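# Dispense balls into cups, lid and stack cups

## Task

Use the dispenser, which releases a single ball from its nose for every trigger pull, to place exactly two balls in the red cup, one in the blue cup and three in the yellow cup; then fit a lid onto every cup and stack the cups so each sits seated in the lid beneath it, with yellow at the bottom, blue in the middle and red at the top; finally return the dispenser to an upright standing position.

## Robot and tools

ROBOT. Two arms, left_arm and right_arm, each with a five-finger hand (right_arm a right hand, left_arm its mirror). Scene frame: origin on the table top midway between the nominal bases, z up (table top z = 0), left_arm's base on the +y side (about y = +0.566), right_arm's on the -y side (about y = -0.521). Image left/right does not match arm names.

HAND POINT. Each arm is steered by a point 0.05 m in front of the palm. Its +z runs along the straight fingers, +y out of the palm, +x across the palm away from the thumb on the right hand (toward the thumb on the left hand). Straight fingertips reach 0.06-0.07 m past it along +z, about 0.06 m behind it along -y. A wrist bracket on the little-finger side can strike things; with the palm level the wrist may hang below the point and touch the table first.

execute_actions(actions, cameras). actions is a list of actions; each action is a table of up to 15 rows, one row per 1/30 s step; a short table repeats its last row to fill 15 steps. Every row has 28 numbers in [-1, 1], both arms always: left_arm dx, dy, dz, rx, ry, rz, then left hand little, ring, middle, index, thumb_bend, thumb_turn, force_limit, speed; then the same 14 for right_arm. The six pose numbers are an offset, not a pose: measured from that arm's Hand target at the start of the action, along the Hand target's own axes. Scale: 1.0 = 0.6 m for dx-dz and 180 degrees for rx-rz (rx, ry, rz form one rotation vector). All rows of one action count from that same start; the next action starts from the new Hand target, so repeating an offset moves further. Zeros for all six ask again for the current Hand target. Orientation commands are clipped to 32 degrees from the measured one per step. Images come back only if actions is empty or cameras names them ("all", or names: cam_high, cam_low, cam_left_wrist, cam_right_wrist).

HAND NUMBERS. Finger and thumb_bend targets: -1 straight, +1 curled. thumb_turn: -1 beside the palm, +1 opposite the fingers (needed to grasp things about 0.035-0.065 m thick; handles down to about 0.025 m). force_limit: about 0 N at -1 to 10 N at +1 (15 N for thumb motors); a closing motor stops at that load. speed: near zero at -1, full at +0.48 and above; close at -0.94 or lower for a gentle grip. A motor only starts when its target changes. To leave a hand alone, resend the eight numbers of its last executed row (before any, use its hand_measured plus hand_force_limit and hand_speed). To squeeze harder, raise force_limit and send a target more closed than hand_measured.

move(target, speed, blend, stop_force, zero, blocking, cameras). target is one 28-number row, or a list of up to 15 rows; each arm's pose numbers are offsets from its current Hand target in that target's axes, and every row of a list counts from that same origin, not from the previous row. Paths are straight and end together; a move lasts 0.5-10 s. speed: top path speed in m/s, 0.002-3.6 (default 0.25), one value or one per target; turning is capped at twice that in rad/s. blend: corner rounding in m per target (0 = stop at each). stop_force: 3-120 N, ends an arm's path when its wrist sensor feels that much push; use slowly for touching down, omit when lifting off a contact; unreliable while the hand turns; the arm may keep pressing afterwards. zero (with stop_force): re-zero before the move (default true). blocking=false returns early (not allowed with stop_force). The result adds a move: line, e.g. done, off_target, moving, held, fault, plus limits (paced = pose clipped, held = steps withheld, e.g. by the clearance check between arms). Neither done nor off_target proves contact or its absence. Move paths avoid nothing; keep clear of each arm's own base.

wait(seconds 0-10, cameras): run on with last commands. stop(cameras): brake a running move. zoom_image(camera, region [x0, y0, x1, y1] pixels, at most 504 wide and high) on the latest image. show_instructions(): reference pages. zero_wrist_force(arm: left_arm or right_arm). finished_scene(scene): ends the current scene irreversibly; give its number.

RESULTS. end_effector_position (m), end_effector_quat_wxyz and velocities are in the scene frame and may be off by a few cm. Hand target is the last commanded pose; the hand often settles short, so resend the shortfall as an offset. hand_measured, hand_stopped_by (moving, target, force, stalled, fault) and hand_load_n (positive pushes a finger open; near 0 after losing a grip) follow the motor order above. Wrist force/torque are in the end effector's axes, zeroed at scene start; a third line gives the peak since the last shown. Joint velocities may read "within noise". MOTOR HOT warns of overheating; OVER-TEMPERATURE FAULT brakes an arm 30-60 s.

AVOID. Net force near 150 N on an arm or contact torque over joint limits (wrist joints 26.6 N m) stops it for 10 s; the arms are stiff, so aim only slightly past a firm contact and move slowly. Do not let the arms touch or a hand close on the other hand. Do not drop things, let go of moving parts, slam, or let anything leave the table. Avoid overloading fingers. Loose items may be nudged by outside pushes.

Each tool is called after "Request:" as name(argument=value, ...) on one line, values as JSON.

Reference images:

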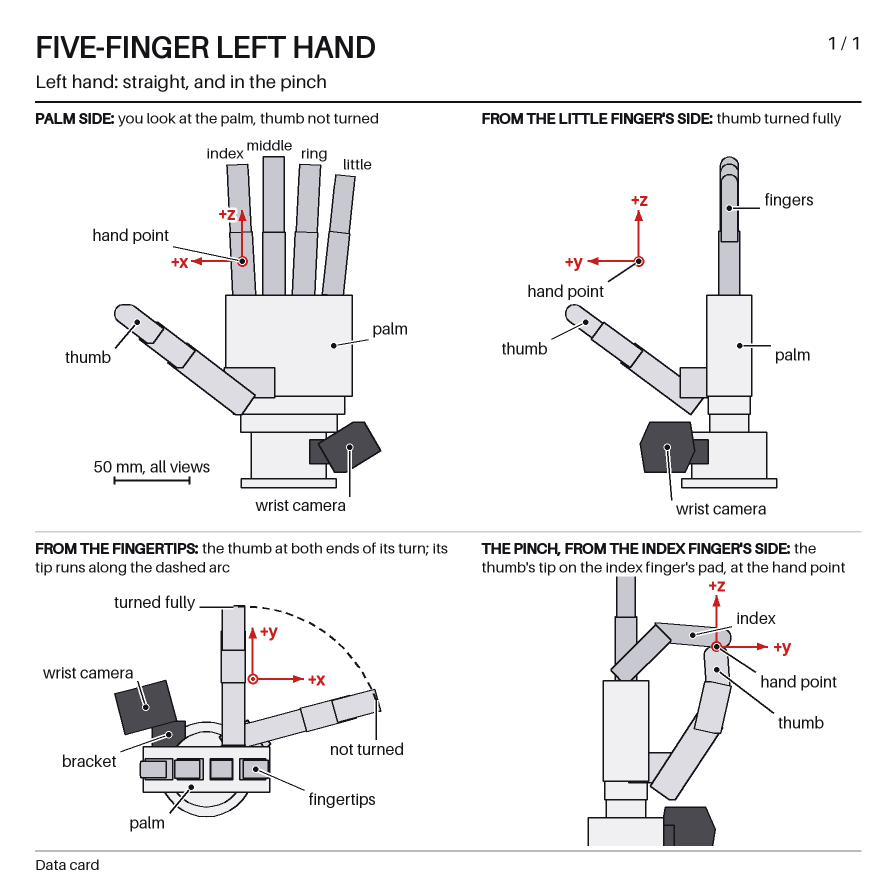

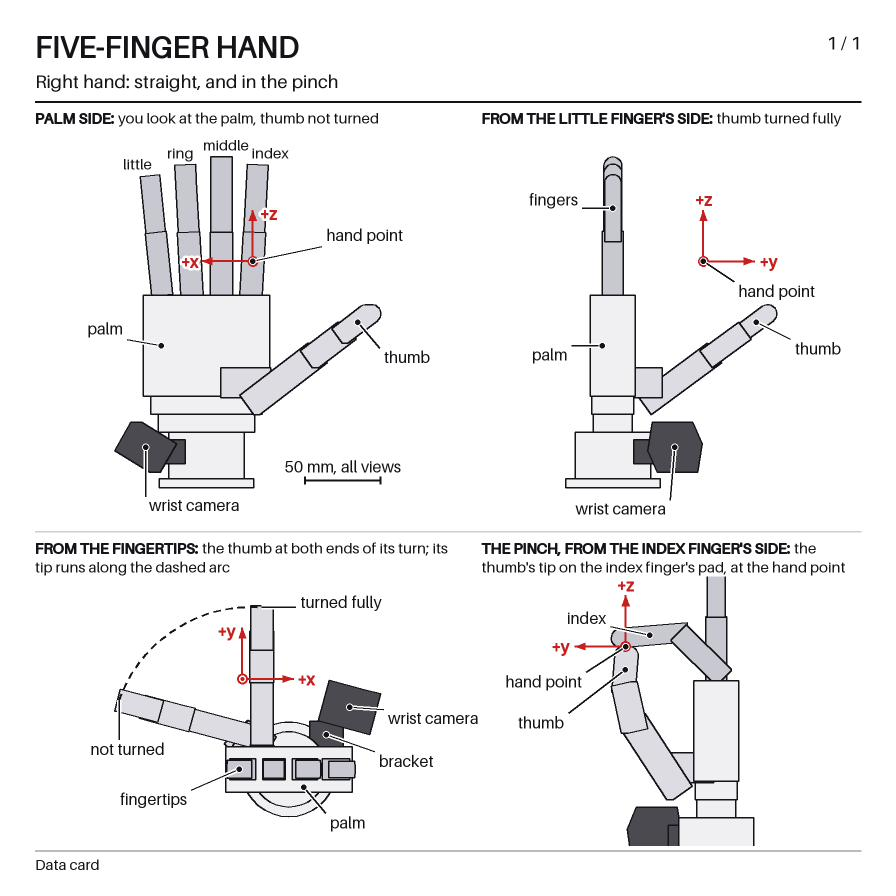

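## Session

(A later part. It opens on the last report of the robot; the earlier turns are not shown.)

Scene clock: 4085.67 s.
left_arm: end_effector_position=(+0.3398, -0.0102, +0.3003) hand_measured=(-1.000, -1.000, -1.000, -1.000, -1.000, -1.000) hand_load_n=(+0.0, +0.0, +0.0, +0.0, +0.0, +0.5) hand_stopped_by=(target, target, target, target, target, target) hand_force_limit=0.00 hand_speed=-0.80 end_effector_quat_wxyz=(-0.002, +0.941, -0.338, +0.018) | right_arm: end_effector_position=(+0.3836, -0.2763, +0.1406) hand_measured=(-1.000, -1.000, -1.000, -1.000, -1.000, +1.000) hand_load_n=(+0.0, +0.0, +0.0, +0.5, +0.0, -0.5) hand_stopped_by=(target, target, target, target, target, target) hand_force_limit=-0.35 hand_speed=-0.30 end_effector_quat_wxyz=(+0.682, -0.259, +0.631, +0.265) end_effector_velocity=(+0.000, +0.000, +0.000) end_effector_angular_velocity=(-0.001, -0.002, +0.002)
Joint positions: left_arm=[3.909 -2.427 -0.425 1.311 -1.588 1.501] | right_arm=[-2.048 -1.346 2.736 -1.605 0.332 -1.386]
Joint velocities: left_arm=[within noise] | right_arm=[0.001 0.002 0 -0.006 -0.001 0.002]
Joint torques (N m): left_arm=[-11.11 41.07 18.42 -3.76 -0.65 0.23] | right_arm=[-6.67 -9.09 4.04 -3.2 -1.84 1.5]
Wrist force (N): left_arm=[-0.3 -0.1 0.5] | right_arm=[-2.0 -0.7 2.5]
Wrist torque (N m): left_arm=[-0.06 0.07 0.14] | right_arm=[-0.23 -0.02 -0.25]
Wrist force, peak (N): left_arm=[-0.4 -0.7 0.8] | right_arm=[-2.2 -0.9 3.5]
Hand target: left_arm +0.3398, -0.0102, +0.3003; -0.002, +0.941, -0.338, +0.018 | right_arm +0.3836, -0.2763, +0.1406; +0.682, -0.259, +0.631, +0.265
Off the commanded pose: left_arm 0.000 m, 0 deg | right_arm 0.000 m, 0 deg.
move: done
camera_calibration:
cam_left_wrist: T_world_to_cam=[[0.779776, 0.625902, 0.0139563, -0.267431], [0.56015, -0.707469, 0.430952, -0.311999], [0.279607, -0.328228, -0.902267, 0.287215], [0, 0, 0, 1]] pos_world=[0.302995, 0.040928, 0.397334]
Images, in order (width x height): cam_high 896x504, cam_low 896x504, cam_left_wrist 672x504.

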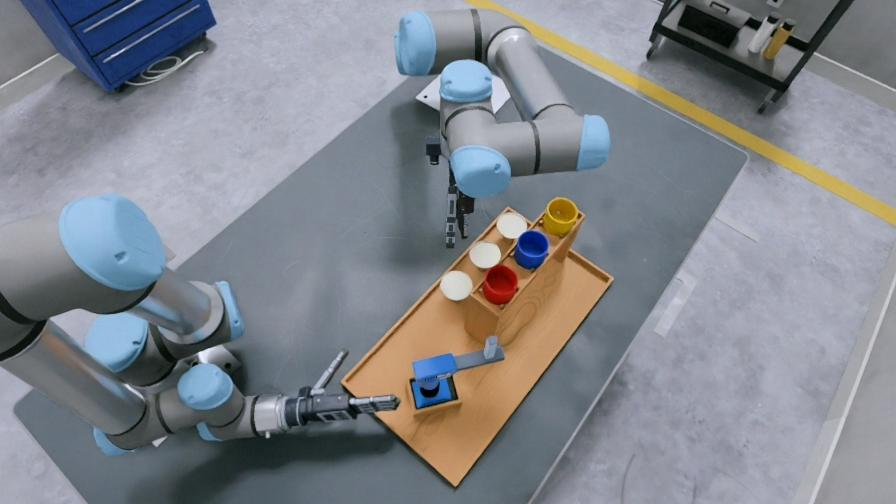

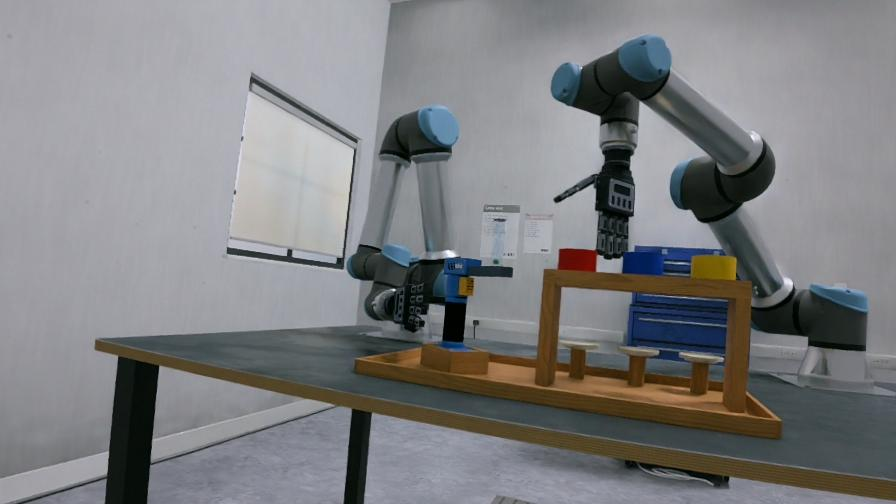

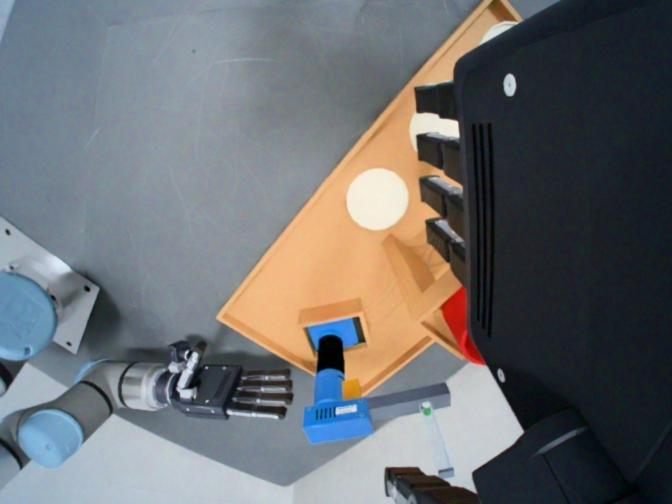

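Request:
move(target=[0.037,-0.047,0,0,0,0.2806,1,1,-0.8,-0.8,-0.8,1,0,-0.3,0,0,0,0,0,0,-1,-1,-1,-1,-1,1,-0.35,-0.3], speed=0.25)

Request:
move(target=[0,0,0,0.3,0,0,1,1,-0.8,-0.8,-0.8,1,0,-0.3,0,0,0,0,0,0,-1,-1,-1,-1,-1,1,-0.35,-0.3], speed=0.25, cameras=["all"])

Scene clock: 4214.70 s.
left_arm: end_effector_position=(+0.3739, -0.0014, +0.3006) hand_measured=(+1.000, +1.000, -0.800, -0.800, -0.800, +1.000) hand_load_n=(+0.0, +0.5, +0.0, +0.0, +0.0, +0.0) hand_stopped_by=(target, target, target, target, target, target) hand_force_limit=0.00 hand_speed=-0.30 end_effector_quat_wxyz=(+0.021, +0.723, -0.681, +0.112) | right_arm: end_effector_position=(+0.3836, -0.2763, +0.1406) hand_measured=(-1.000, -1.000, -1.000, -1.000, -1.000, +1.000) hand_load_n=(+0.0, +0.0, +0.0, +0.0, +0.0, +0.0) hand_stopped_by=(target, target, target, target, target, target) hand_force_limit=-0.35 hand_speed=-0.30 end_effector_quat_wxyz=(+0.682, -0.259, +0.631, +0.265)
Joint positions: left_arm=[3.992 -2.606 -0.035 1.29 -1.513 2.399] | right_arm=[-2.048 -1.346 2.736 -1.605 0.332 -1.386]
Joint torques (N m): left_arm=[-10.63 56.67 21.63 -0.19 -2.54 1.55] | right_arm=[-7.1 -8.3 2.77 -3.33 -1.97 1.55]
Wrist force (N): left_arm=[0.2 -0.7 0.2] | right_arm=[-2.1 -0.7 2.6]
Wrist torque (N m): left_arm=[-0.09 0.02 -0.05] | right_arm=[-0.23 0.00 -0.26]
Wrist force, peak (N): left_arm=[-0.5 -0.5 0.8] | right_arm=[-2.0 -0.8 2.8]
Hand target: left_arm +0.3749, -0.0026, +0.3014; -0.009, +0.707, -0.707, +0.015 | right_arm +0.3836, -0.2763, +0.1406; +0.682, -0.259, +0.631, +0.265
Off the commanded pose: left_arm 0.002 m, 12 deg | right_arm 0.000 m, 0 deg.
elbow stopped short (left arm): the move would have taken joint 3 (elbow) straighter than the controller allows.
move: off_target (left_arm)

Scene clock: 4217.27 s.
left_arm: end_effector_position=(+0.3749, -0.0026, +0.3015) hand_measured=(+1.000, +1.000, -0.800, -0.800, -0.800, +1.000) hand_load_n=(+0.0, +0.0, +0.0, +0.0, +0.0, +0.0) hand_stopped_by=(target, target, target, target, target, target) hand_force_limit=0.00 hand_speed=-0.30 end_effector_quat_wxyz=(-0.329, +0.626, -0.623, +0.334) | right_arm: end_effector_position=(+0.3836, -0.2763, +0.1406) hand_measured=(-1.000, -1.000, -1.000, -1.000, -1.000, +1.000) hand_load_n=(+0.0, +0.0, +0.0, +0.5, +0.0, +0.0) hand_stopped_by=(target, target, target, target, target, target) hand_force_limit=-0.35 hand_speed=-0.30 end_effector_quat_wxyz=(+0.682, -0.259, +0.631, +0.265)
Joint positions: left_arm=[3.685 -2.177 -0.855 2.152 -2.328 2.438] | right_arm=[-2.048 -1.346 2.736 -1.605 0.332 -1.386]
Joint torques (N m): left_arm=[-11.23 46.72 7.83 0.72 -3.33 1.58] | right_arm=[-7 -9.03 3.12 -3.26 -1.87 1.43]
Wrist force (N): left_arm=[-0.7 -1.0 -0.1] | right_arm=[-1.9 -0.5 2.7]
Wrist torque (N m): left_arm=[0.07 0.09 -0.17] | right_arm=[-0.21 -0.03 -0.24]
Wrist force, peak (N): left_arm=[-1.1 -1.1 -0.5] | right_arm=[-2.2 -0.6 2.6]
Hand target: left_arm +0.3749, -0.0026, +0.3014; -0.329, +0.626, -0.623, +0.335 | right_arm +0.3836, -0.2763, +0.1406; +0.682, -0.259, +0.631, +0.265
Off the commanded pose: left_arm 0.000 m, 0 deg | right_arm 0.000 m, 0 deg.
move: done
camera_calibration:
cam_left_wrist: T_world_to_cam=[[0.554151, -0.196655, 0.808853, -0.456697], [-0.438533, -0.894886, 0.0828695, 0.152053], [0.707535, -0.400631, -0.582142, 0.0237713], [0, 0, 0, 1]] pos_world=[0.30294, 0.0557814, 0.370639]
cam_right_wrist: T_world_to_cam=[[-0.627099, 0.708834, -0.322956, 0.480402], [-0.548448, -0.107382, 0.829261, 0.0806203], [0.553129, 0.697154, 0.456098, 0.0342746], [0, 0, 0, 1]] pos_world=[0.326517, -0.355763, 0.0726609]

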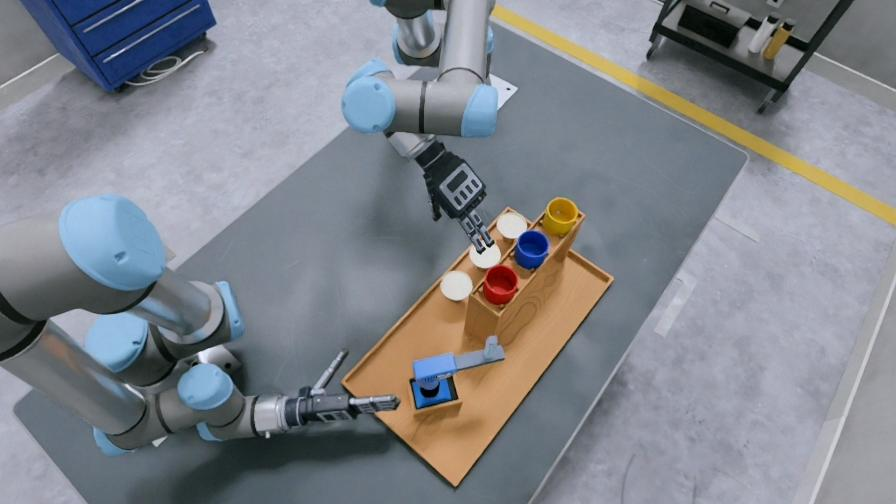

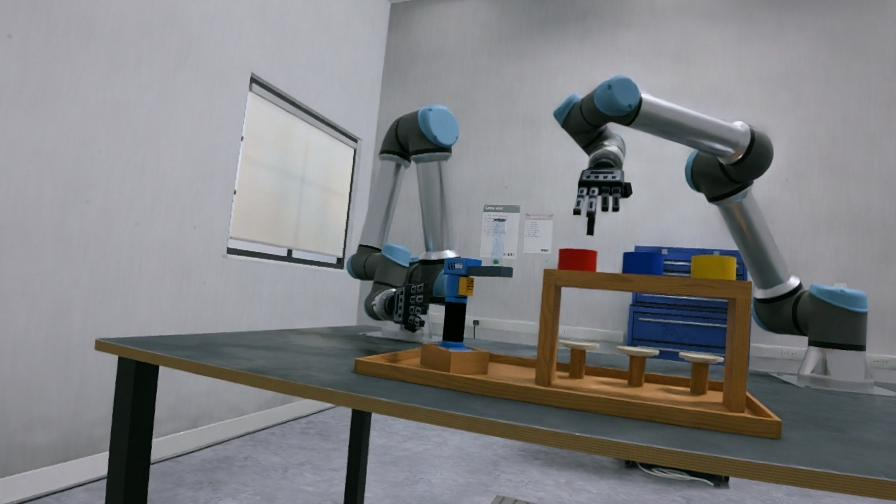

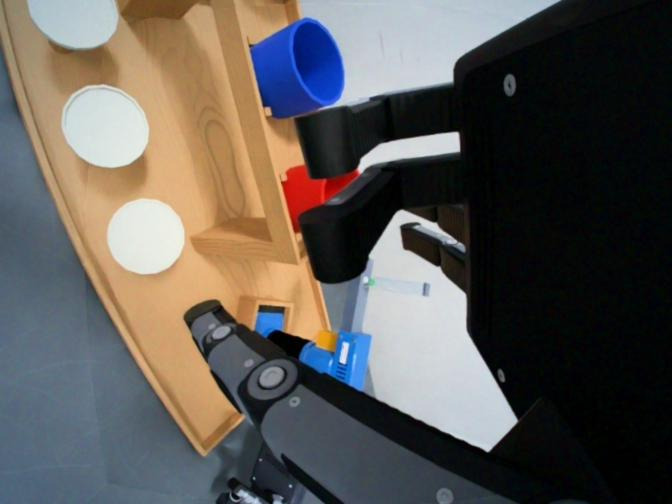

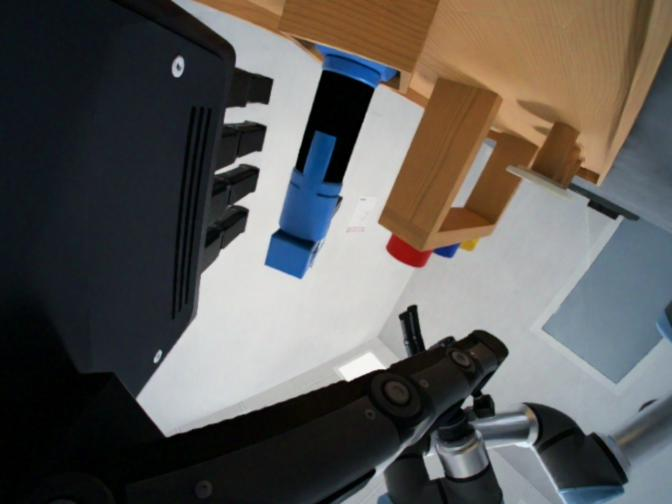

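Request:
move(target=[0,0.2355,0.1618,0,0,0,1,1,-0.8,-0.8,-0.8,1,0,-0.3,0,0,0,0,0,0,-1,-1,-1,-1,-1,1,-0.35,-0.3], speed=0.15, cameras=["cam_left_wrist","cam_low","cam_high"])

Request:
zoom_image(camera="cam_low", region=[520, 270, 700, 410])

Request:
zoom_image(camera="cam_high", region=[390, 180, 560, 340])

Scene clock: 4281.30 s.
left_arm: end_effector_position=(+0.3762, -0.0041, +0.1302) hand_measured=(+1.000, +1.000, -0.800, -0.800, -0.800, +1.000) hand_load_n=(+0.0, +0.0, +0.0, +0.0, +0.0, +0.0) hand_stopped_by=(target, target, target, target, target, target) hand_force_limit=0.00 hand_speed=-0.30 end_effector_quat_wxyz=(-0.329, +0.626, -0.623, +0.335) | right_arm: end_effector_position=(+0.3836, -0.2763, +0.1406) hand_measured=(-1.000, -1.000, -1.000, -1.000, -1.000, +1.000) hand_load_n=(-0.5, +0.0, +0.0, +0.0, +0.0, -0.5) hand_stopped_by=(target, target, target, target, target, target) hand_force_limit=-0.35 hand_speed=-0.30 end_effector_quat_wxyz=(+0.682, -0.259, +0.631, +0.265)
Joint positions: left_arm=[3.686 -2.226 -1.215 2.563 -2.328 2.439] | right_arm=[-2.048 -1.346 2.736 -1.605 0.332 -1.386]
Joint torques (N m): left_arm=[10.69 33.69 7.85 0.65 1.66 1.42] | right_arm=[-6.61 -8.02 2.92 -3.16 -1.89 1.32]
Wrist force (N): left_arm=[-1.0 -1.2 0.1] | right_arm=[-1.9 -0.6 2.7]
Wrist torque (N m): left_arm=[0.02 0.17 -0.15] | right_arm=[-0.24 -0.03 -0.24]
Wrist force, peak (N): left_arm=[-1.0 -1.6 -0.4] | right_arm=[-2.4 -0.7 2.6]
Hand target: left_arm +0.3762, -0.0041, +0.1300; -0.329, +0.626, -0.623, +0.335 | right_arm +0.3836, -0.2763, +0.1406; +0.682, -0.259, +0.631, +0.265
Off the commanded pose: left_arm 0.000 m, 0 deg | right_arm 0.000 m, 0 deg.
move: done
camera_calibration:
cam_left_wrist: T_world_to_cam=[[0.553948, -0.196634, 0.808997, -0.319124], [-0.438622, -0.894845, 0.0828395, 0.165507], [0.707639, -0.400733, -0.581946, -0.077535], [0, 0, 0, 1]] pos_world=[0.30424, 0.0542816, 0.199339]
Images, in order (width x height): cam_high 896x504, cam_low 896x504, cam_left_wrist 672x504.

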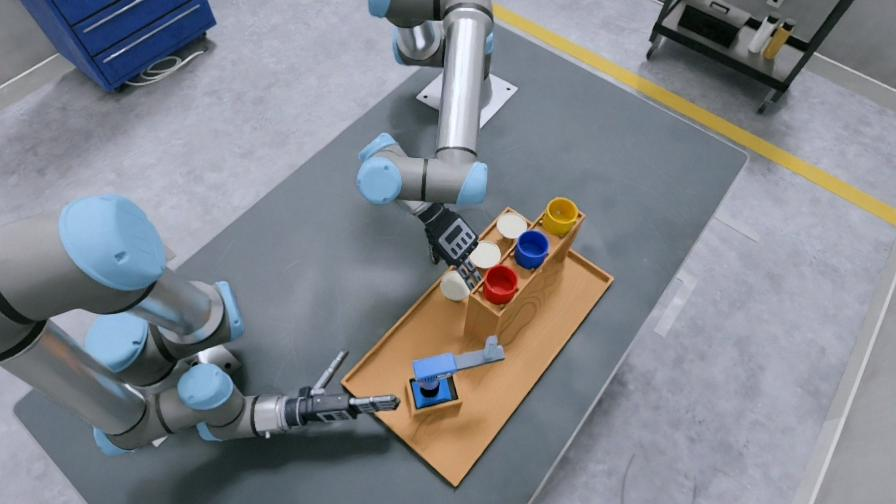

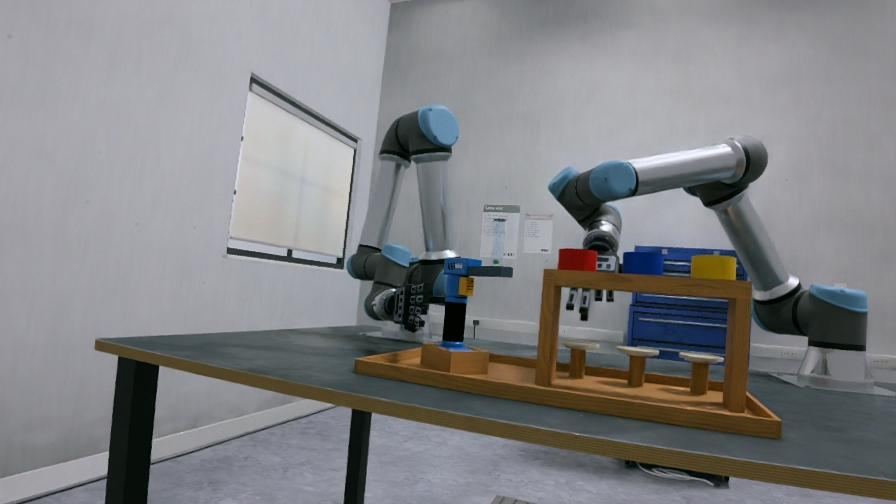

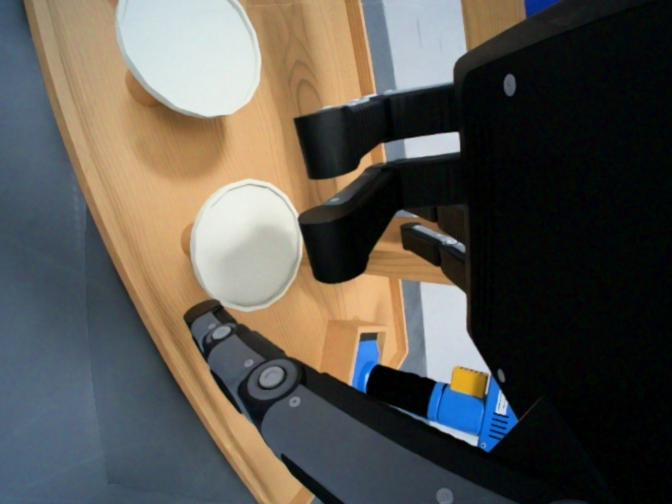

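Scaled by 2.800 from the camera's 896x504 image, which has a finer 1280x720 frame.

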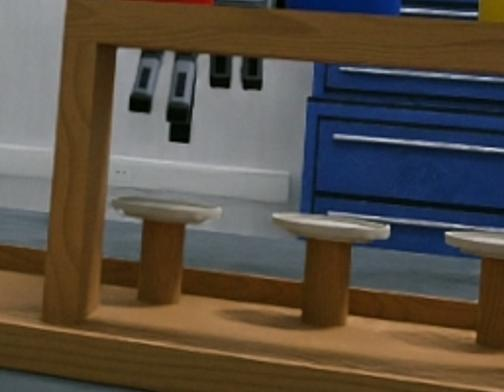

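Scaled by 2.965 from the camera's 896x504 image, which has a finer 1280x720 frame.

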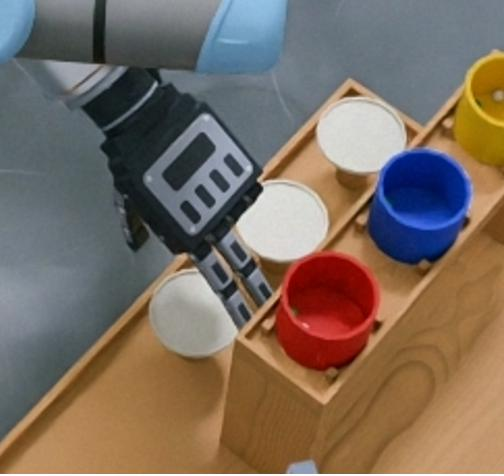

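Request:
move(target=[0,0.0414,0.028,0,0,0,1,1,-0.8,-0.8,-0.8,1,0,-0.3,0,0,0,0,0,0,-1,-1,-1,-1,-1,1,-0.35,-0.3], speed=0.1, cameras=["all"])

Scene clock: 4342.33 s.
left_arm: end_effector_position=(+0.3762, -0.0044, +0.1002) hand_measured=(+1.000, +1.000, -0.800, -0.800, -0.800, +1.000) hand_load_n=(+0.0, +0.0, +0.0, +0.0, +0.0, +0.0) hand_stopped_by=(target, target, target, target, target, target) hand_force_limit=0.00 hand_speed=-0.30 end_effector_quat_wxyz=(-0.329, +0.626, -0.623, +0.335) | right_arm: end_effector_position=(+0.3836, -0.2763, +0.1406) hand_measured=(-1.000, -1.000, -1.000, -1.000, -1.000, +1.000) hand_load_n=(-0.5, +0.0, +0.0, +0.0, +0.0, +0.0) hand_stopped_by=(target, target, target, target, target, target) hand_force_limit=-0.35 hand_speed=-0.30 end_effector_quat_wxyz=(+0.682, -0.259, +0.631, +0.265)
Joint positions: left_arm=[3.685 -2.251 -1.253 2.626 -2.328 2.438] | right_arm=[-2.048 -1.346 2.736 -1.605 0.332 -1.386]
Joint torques (N m): left_arm=[-11.58 33.53 8 1.04 -3.24 1.52] | right_arm=[-6.5 -8.8 2.2 -3.16 -1.81 1.44]
Wrist force (N): left_arm=[-0.9 -0.7 0.1] | right_arm=[-2.1 -0.7 2.6]
Wrist torque (N m): left_arm=[0.09 0.16 -0.12] | right_arm=[-0.23 -0.01 -0.25]
Wrist force, peak (N): left_arm=[-1.2 -1.4 0.0] | right_arm=[-2.1 -0.8 2.8]
Hand target: left_arm +0.3762, -0.0044, +0.1000; -0.329, +0.626, -0.623, +0.335 | right_arm +0.3836, -0.2763, +0.1406; +0.682, -0.259, +0.631, +0.265
Off the commanded pose: left_arm 0.000 m, 0 deg | right_arm 0.000 m, 0 deg.
move: done
camera_calibration:
cam_left_wrist: T_world_to_cam=[[0.553948, -0.196634, 0.808997, -0.29503], [-0.438622, -0.894845, 0.0828395, 0.167849], [0.707639, -0.400733, -0.581946, -0.0950861], [0, 0, 0, 1]] pos_world=[0.30434, 0.0540816, 0.169439]
cam_right_wrist: T_world_to_cam=[[-0.627099, 0.708834, -0.322956, 0.480402], [-0.548448, -0.107382, 0.829261, 0.0806203], [0.553129, 0.697154, 0.456098, 0.0342746], [0, 0, 0, 1]] pos_world=[0.326517, -0.355763, 0.0726609]

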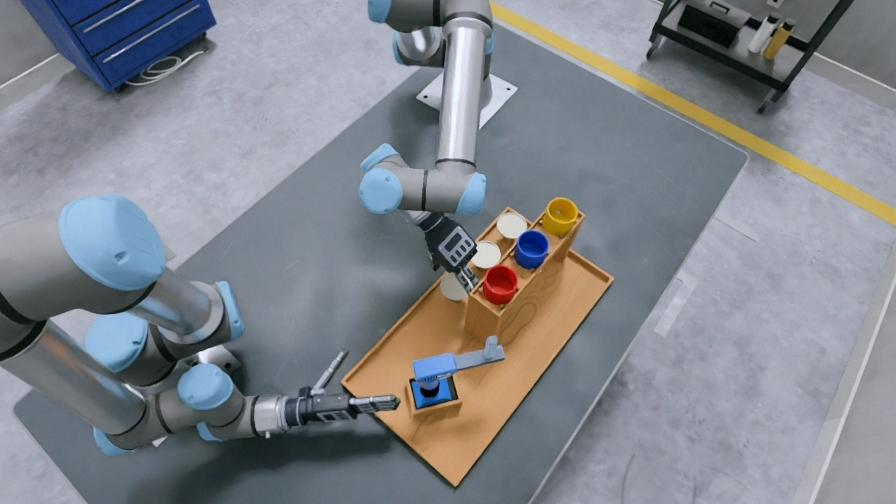

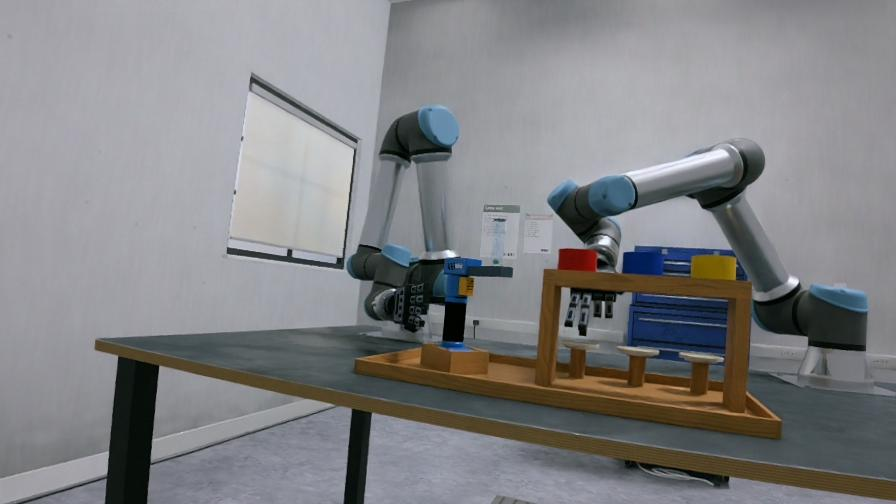

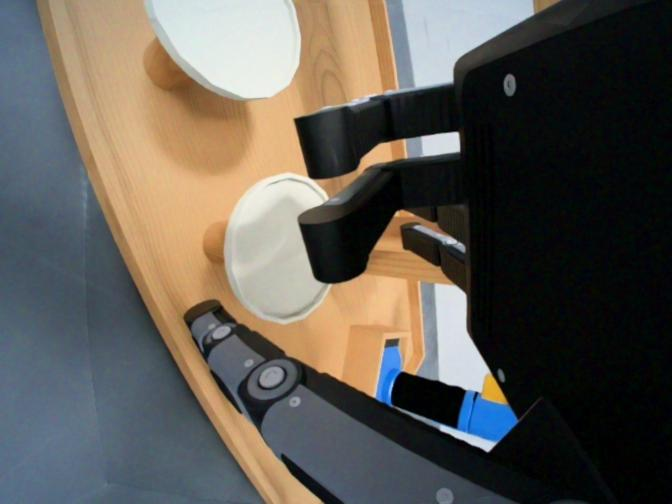

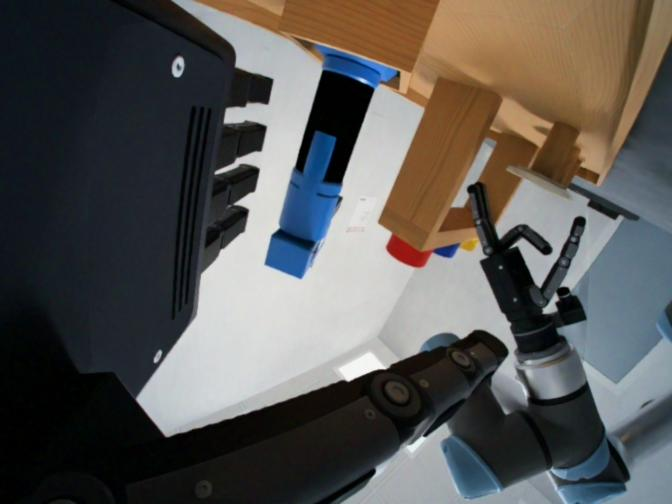

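Request:
zoom_image(camera="cam_right_wrist", region=[440, 110, 640, 290])

Request:
zoom_image(camera="cam_low", region=[520, 270, 700, 410])

Request:
zoom_image(camera="cam_high", region=[410, 190, 560, 320])

Scaled by 2.520 from the camera's 672x504 image, which has a finer 960x720 frame.

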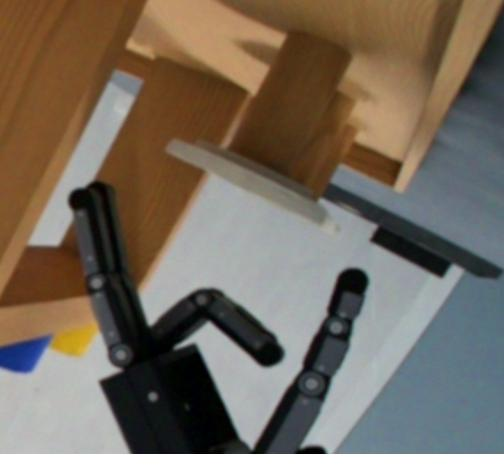

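Scaled by 2.800 from the camera's 896x504 image, which has a finer 1280x720 frame.

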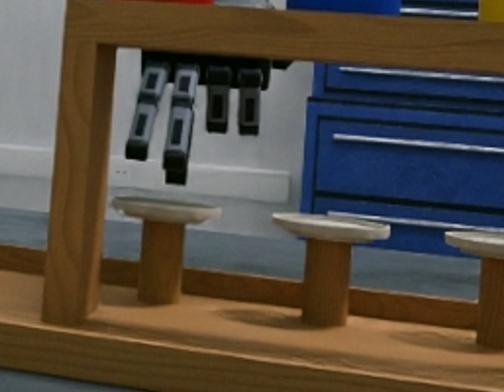

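Scaled by 3.360 from the camera's 896x504 image, which has a finer 1280x720 frame.

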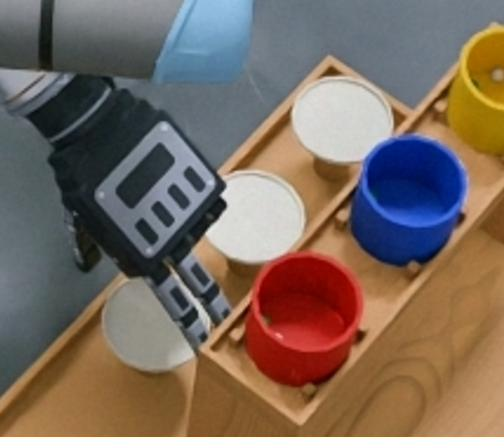

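Request:
move(target=[-0.0033,0.0248,0.0168,0,0,0,1,1,-0.8,-0.8,-0.8,1,0,-0.3,0,0,0,0,0,0,-1,-1,-1,-1,-1,1,-0.35,-0.3], speed=0.05, stop_force=6, cameras=["all"])

Request:
zoom_image(camera="cam_right_wrist", region=[440, 110, 640, 290])

Request:
zoom_image(camera="cam_low", region=[520, 270, 700, 410])

Scene clock: 4392.03 s.
left_arm: end_effector_position=(+0.3763, -0.0025, +0.0820) hand_measured=(+1.000, +1.000, -0.800, -0.800, -0.800, +1.000) hand_load_n=(+0.0, +0.0, +0.0, +0.0, +0.0, +0.0) hand_stopped_by=(target, target, target, target, target, target) hand_force_limit=0.00 hand_speed=-0.30 end_effector_quat_wxyz=(-0.329, +0.626, -0.623, +0.335) | right_arm: end_effector_position=(+0.3836, -0.2763, +0.1406) hand_measured=(-1.000, -1.000, -1.000, -1.000, -1.000, +1.000) hand_load_n=(+0.0, +0.0, +0.0, +0.0, +0.0, -0.5) hand_stopped_by=(target, target, target, target, target, target) hand_force_limit=-0.35 hand_speed=-0.30 end_effector_quat_wxyz=(+0.682, -0.259, +0.631, +0.265)
Joint positions: left_arm=[3.687 -2.264 -1.281 2.667 -2.327 2.44] | right_arm=[-2.048 -1.346 2.736 -1.605 0.332 -1.386]
Joint torques (N m): left_arm=[10.79 34.18 7.73 0.66 1.71 1.63] | right_arm=[-6.46 -9.12 3.07 -3.23 -1.83 1.45]
Wrist force (N): left_arm=[-0.9 -0.8 0.1] | right_arm=[-2.0 -0.5 2.8]
Wrist torque (N m): left_arm=[0.09 0.15 -0.17] | right_arm=[-0.21 -0.02 -0.24]
Wrist force, peak (N): left_arm=[-1.1 -1.0 0.2] | right_arm=[-2.1 -0.9 2.8]
Hand target: left_arm +0.3763, -0.0025, +0.0820; -0.329, +0.626, -0.623, +0.335 | right_arm +0.3836, -0.2763, +0.1406; +0.682, -0.259, +0.631, +0.265
Off the commanded pose: left_arm 0.000 m, 0 deg | right_arm 0.000 m, 0 deg.
move: done
camera_calibration:
cam_left_wrist: T_world_to_cam=[[0.553924, -0.196684, 0.809002, -0.279943], [-0.438653, -0.894834, 0.0827947, 0.170983], [0.707638, -0.400733, -0.581946, -0.104956], [0, 0, 0, 1]] pos_world=[0.30434, 0.0558816, 0.151239]
cam_right_wrist: T_world_to_cam=[[-0.627099, 0.708834, -0.322956, 0.480402], [-0.548448, -0.107382, 0.829261, 0.0806203], [0.553129, 0.697154, 0.456098, 0.0342746], [0, 0, 0, 1]] pos_world=[0.326517, -0.355763, 0.0726609]

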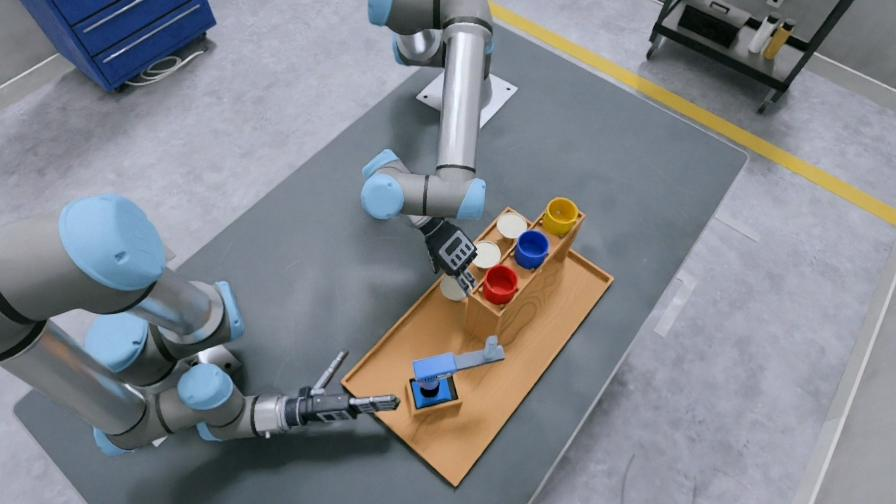

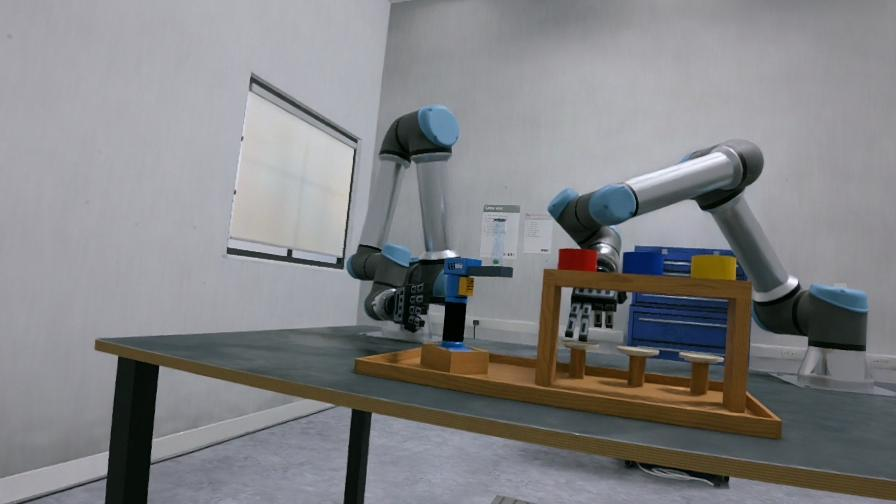

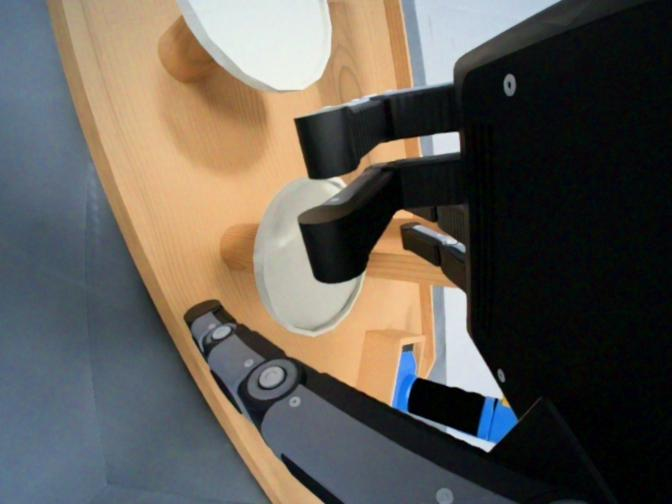

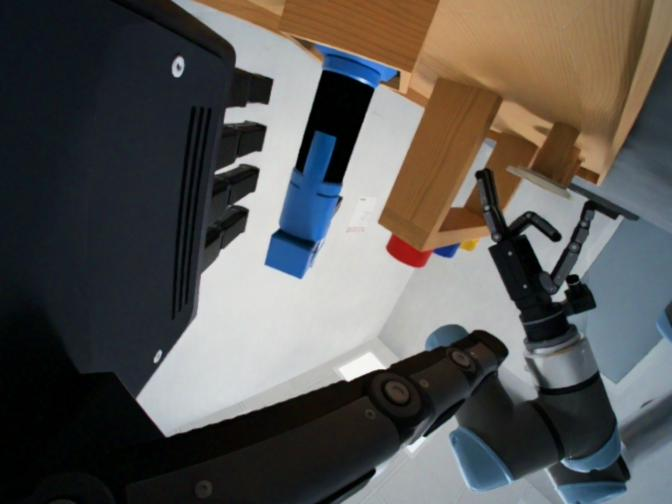

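Scaled by 2.520 from the camera's 672x504 image, which has a finer 960x720 frame.

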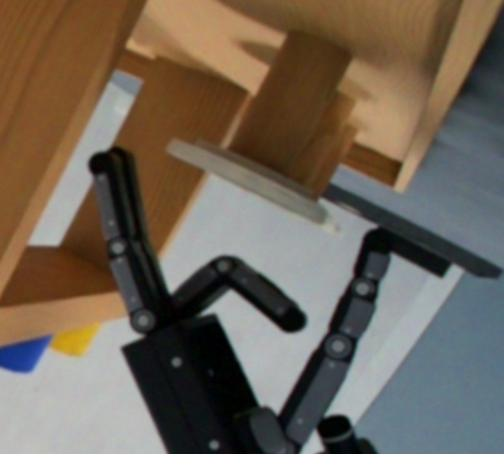

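Scaled by 2.800 from the camera's 896x504 image, which has a finer 1280x720 frame.

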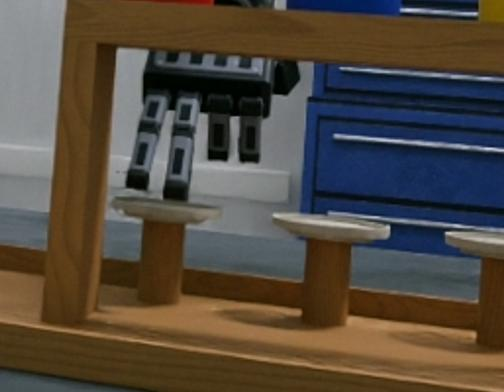

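Request:
move(target=[0,0,0,0,0,0,1,1,-0.4,-0.4,-0.4,1,-0.5,-0.9,0,0,0,0,0,0,-1,-1,-1,-1,-1,1,-0.35,-0.3], cameras=["all"])

Request:
zoom_image(camera="cam_right_wrist", region=[440, 110, 640, 290])

Request:
zoom_image(camera="cam_low", region=[520, 270, 700, 410])

Scene clock: 4419.43 s.
left_arm: end_effector_position=(+0.3763, -0.0025, +0.0820) hand_measured=(+1.000, +1.000, -0.448, -0.438, -0.620, +1.000) hand_load_n=(+0.0, +0.0, +3.5, +3.0, +4.5, +0.0) hand_stopped_by=(target, target, force, force, force, target) hand_force_limit=-0.50 hand_speed=-0.90 end_effector_quat_wxyz=(-0.329, +0.626, -0.623, +0.335) | right_arm: end_effector_position=(+0.3836, -0.2763, +0.1406) hand_measured=(-1.000, -1.000, -1.000, -1.000, -1.000, +1.000) hand_load_n=(+0.0, -0.5, +0.0, +0.0, +0.0, +0.0) hand_stopped_by=(target, target, target, target, target, target) hand_force_limit=-0.35 hand_speed=-0.30 end_effector_quat_wxyz=(+0.682, -0.259, +0.631, +0.265)
Joint positions: left_arm=[3.687 -2.264 -1.281 2.667 -2.327 2.44] | right_arm=[-2.048 -1.346 2.736 -1.605 0.332 -1.386]
Joint torques (N m): left_arm=[10.46 34.24 7.99 0.24 1.65 1.47] | right_arm=[-6.75 -8.56 3.08 -3.08 -1.76 1.4]
Wrist force (N): left_arm=[-1.0 -5.0 -1.7] | right_arm=[-2.0 -0.6 2.6]
Wrist torque (N m): left_arm=[0.05 0.15 -0.13] | right_arm=[-0.22 -0.02 -0.24]
Wrist force, peak (N): left_arm=[-0.8 -5.2 -1.3] | right_arm=[-2.1 -0.9 2.9]
Hand target: left_arm +0.3763, -0.0025, +0.0820; -0.329, +0.626, -0.623, +0.335 | right_arm +0.3836, -0.2763, +0.1406; +0.682, -0.259, +0.631, +0.265
Off the commanded pose: left_arm 0.000 m, 0 deg | right_arm 0.000 m, 0 deg.
move: done
camera_calibration:
cam_left_wrist: T_world_to_cam=[[0.553924, -0.196684, 0.809002, -0.279943], [-0.438653, -0.894834, 0.0827947, 0.170983], [0.707638, -0.400733, -0.581946, -0.104956], [0, 0, 0, 1]] pos_world=[0.30434, 0.0558816, 0.151239]
cam_right_wrist: T_world_to_cam=[[-0.627099, 0.708834, -0.322956, 0.480402], [-0.548448, -0.107382, 0.829261, 0.0806203], [0.553129, 0.697154, 0.456098, 0.0342746], [0, 0, 0, 1]] pos_world=[0.326517, -0.355763, 0.0726609]

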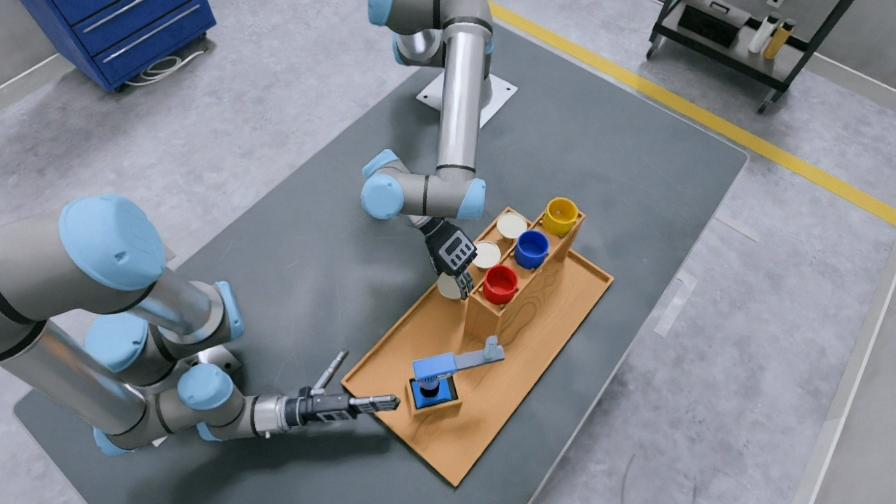

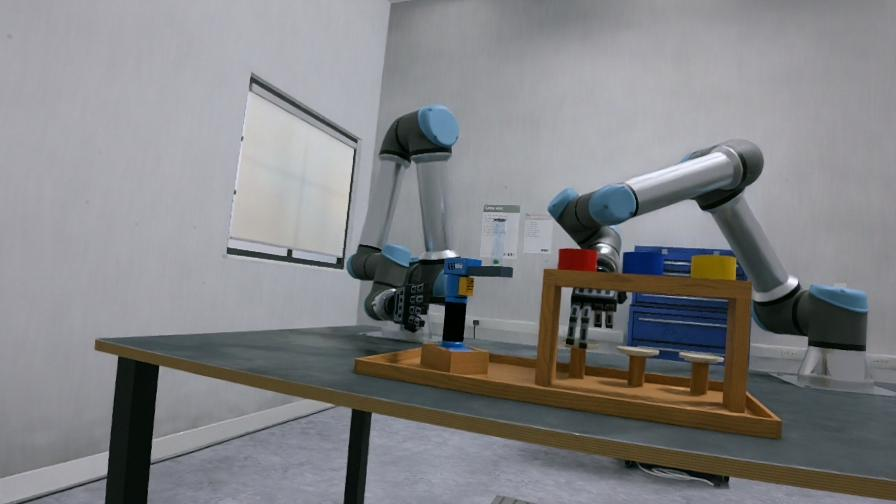

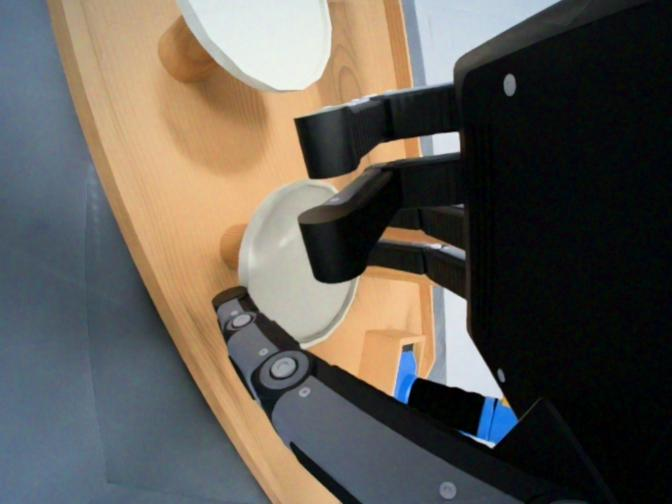

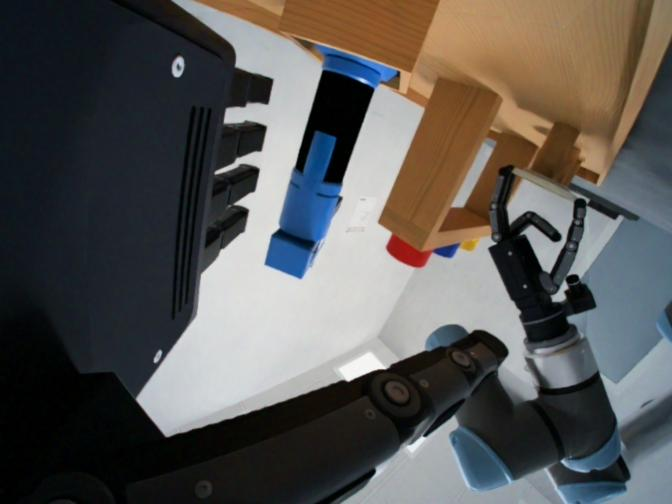

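Scaled by 2.520 from the camera's 672x504 image, which has a finer 960x720 frame.

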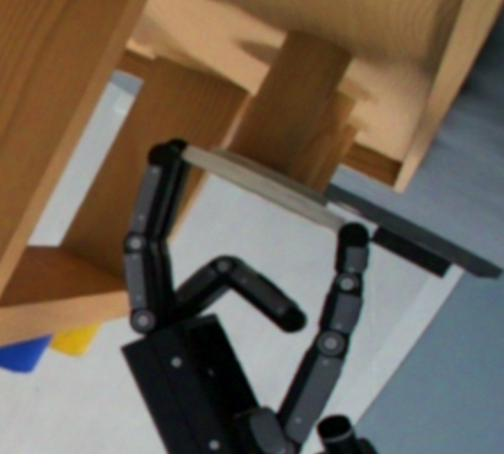

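Scaled by 2.800 from the camera's 896x504 image, which has a finer 1280x720 frame.

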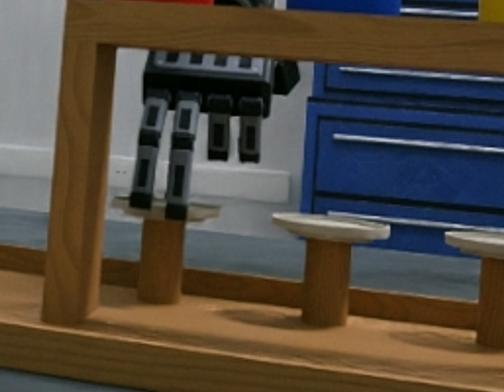

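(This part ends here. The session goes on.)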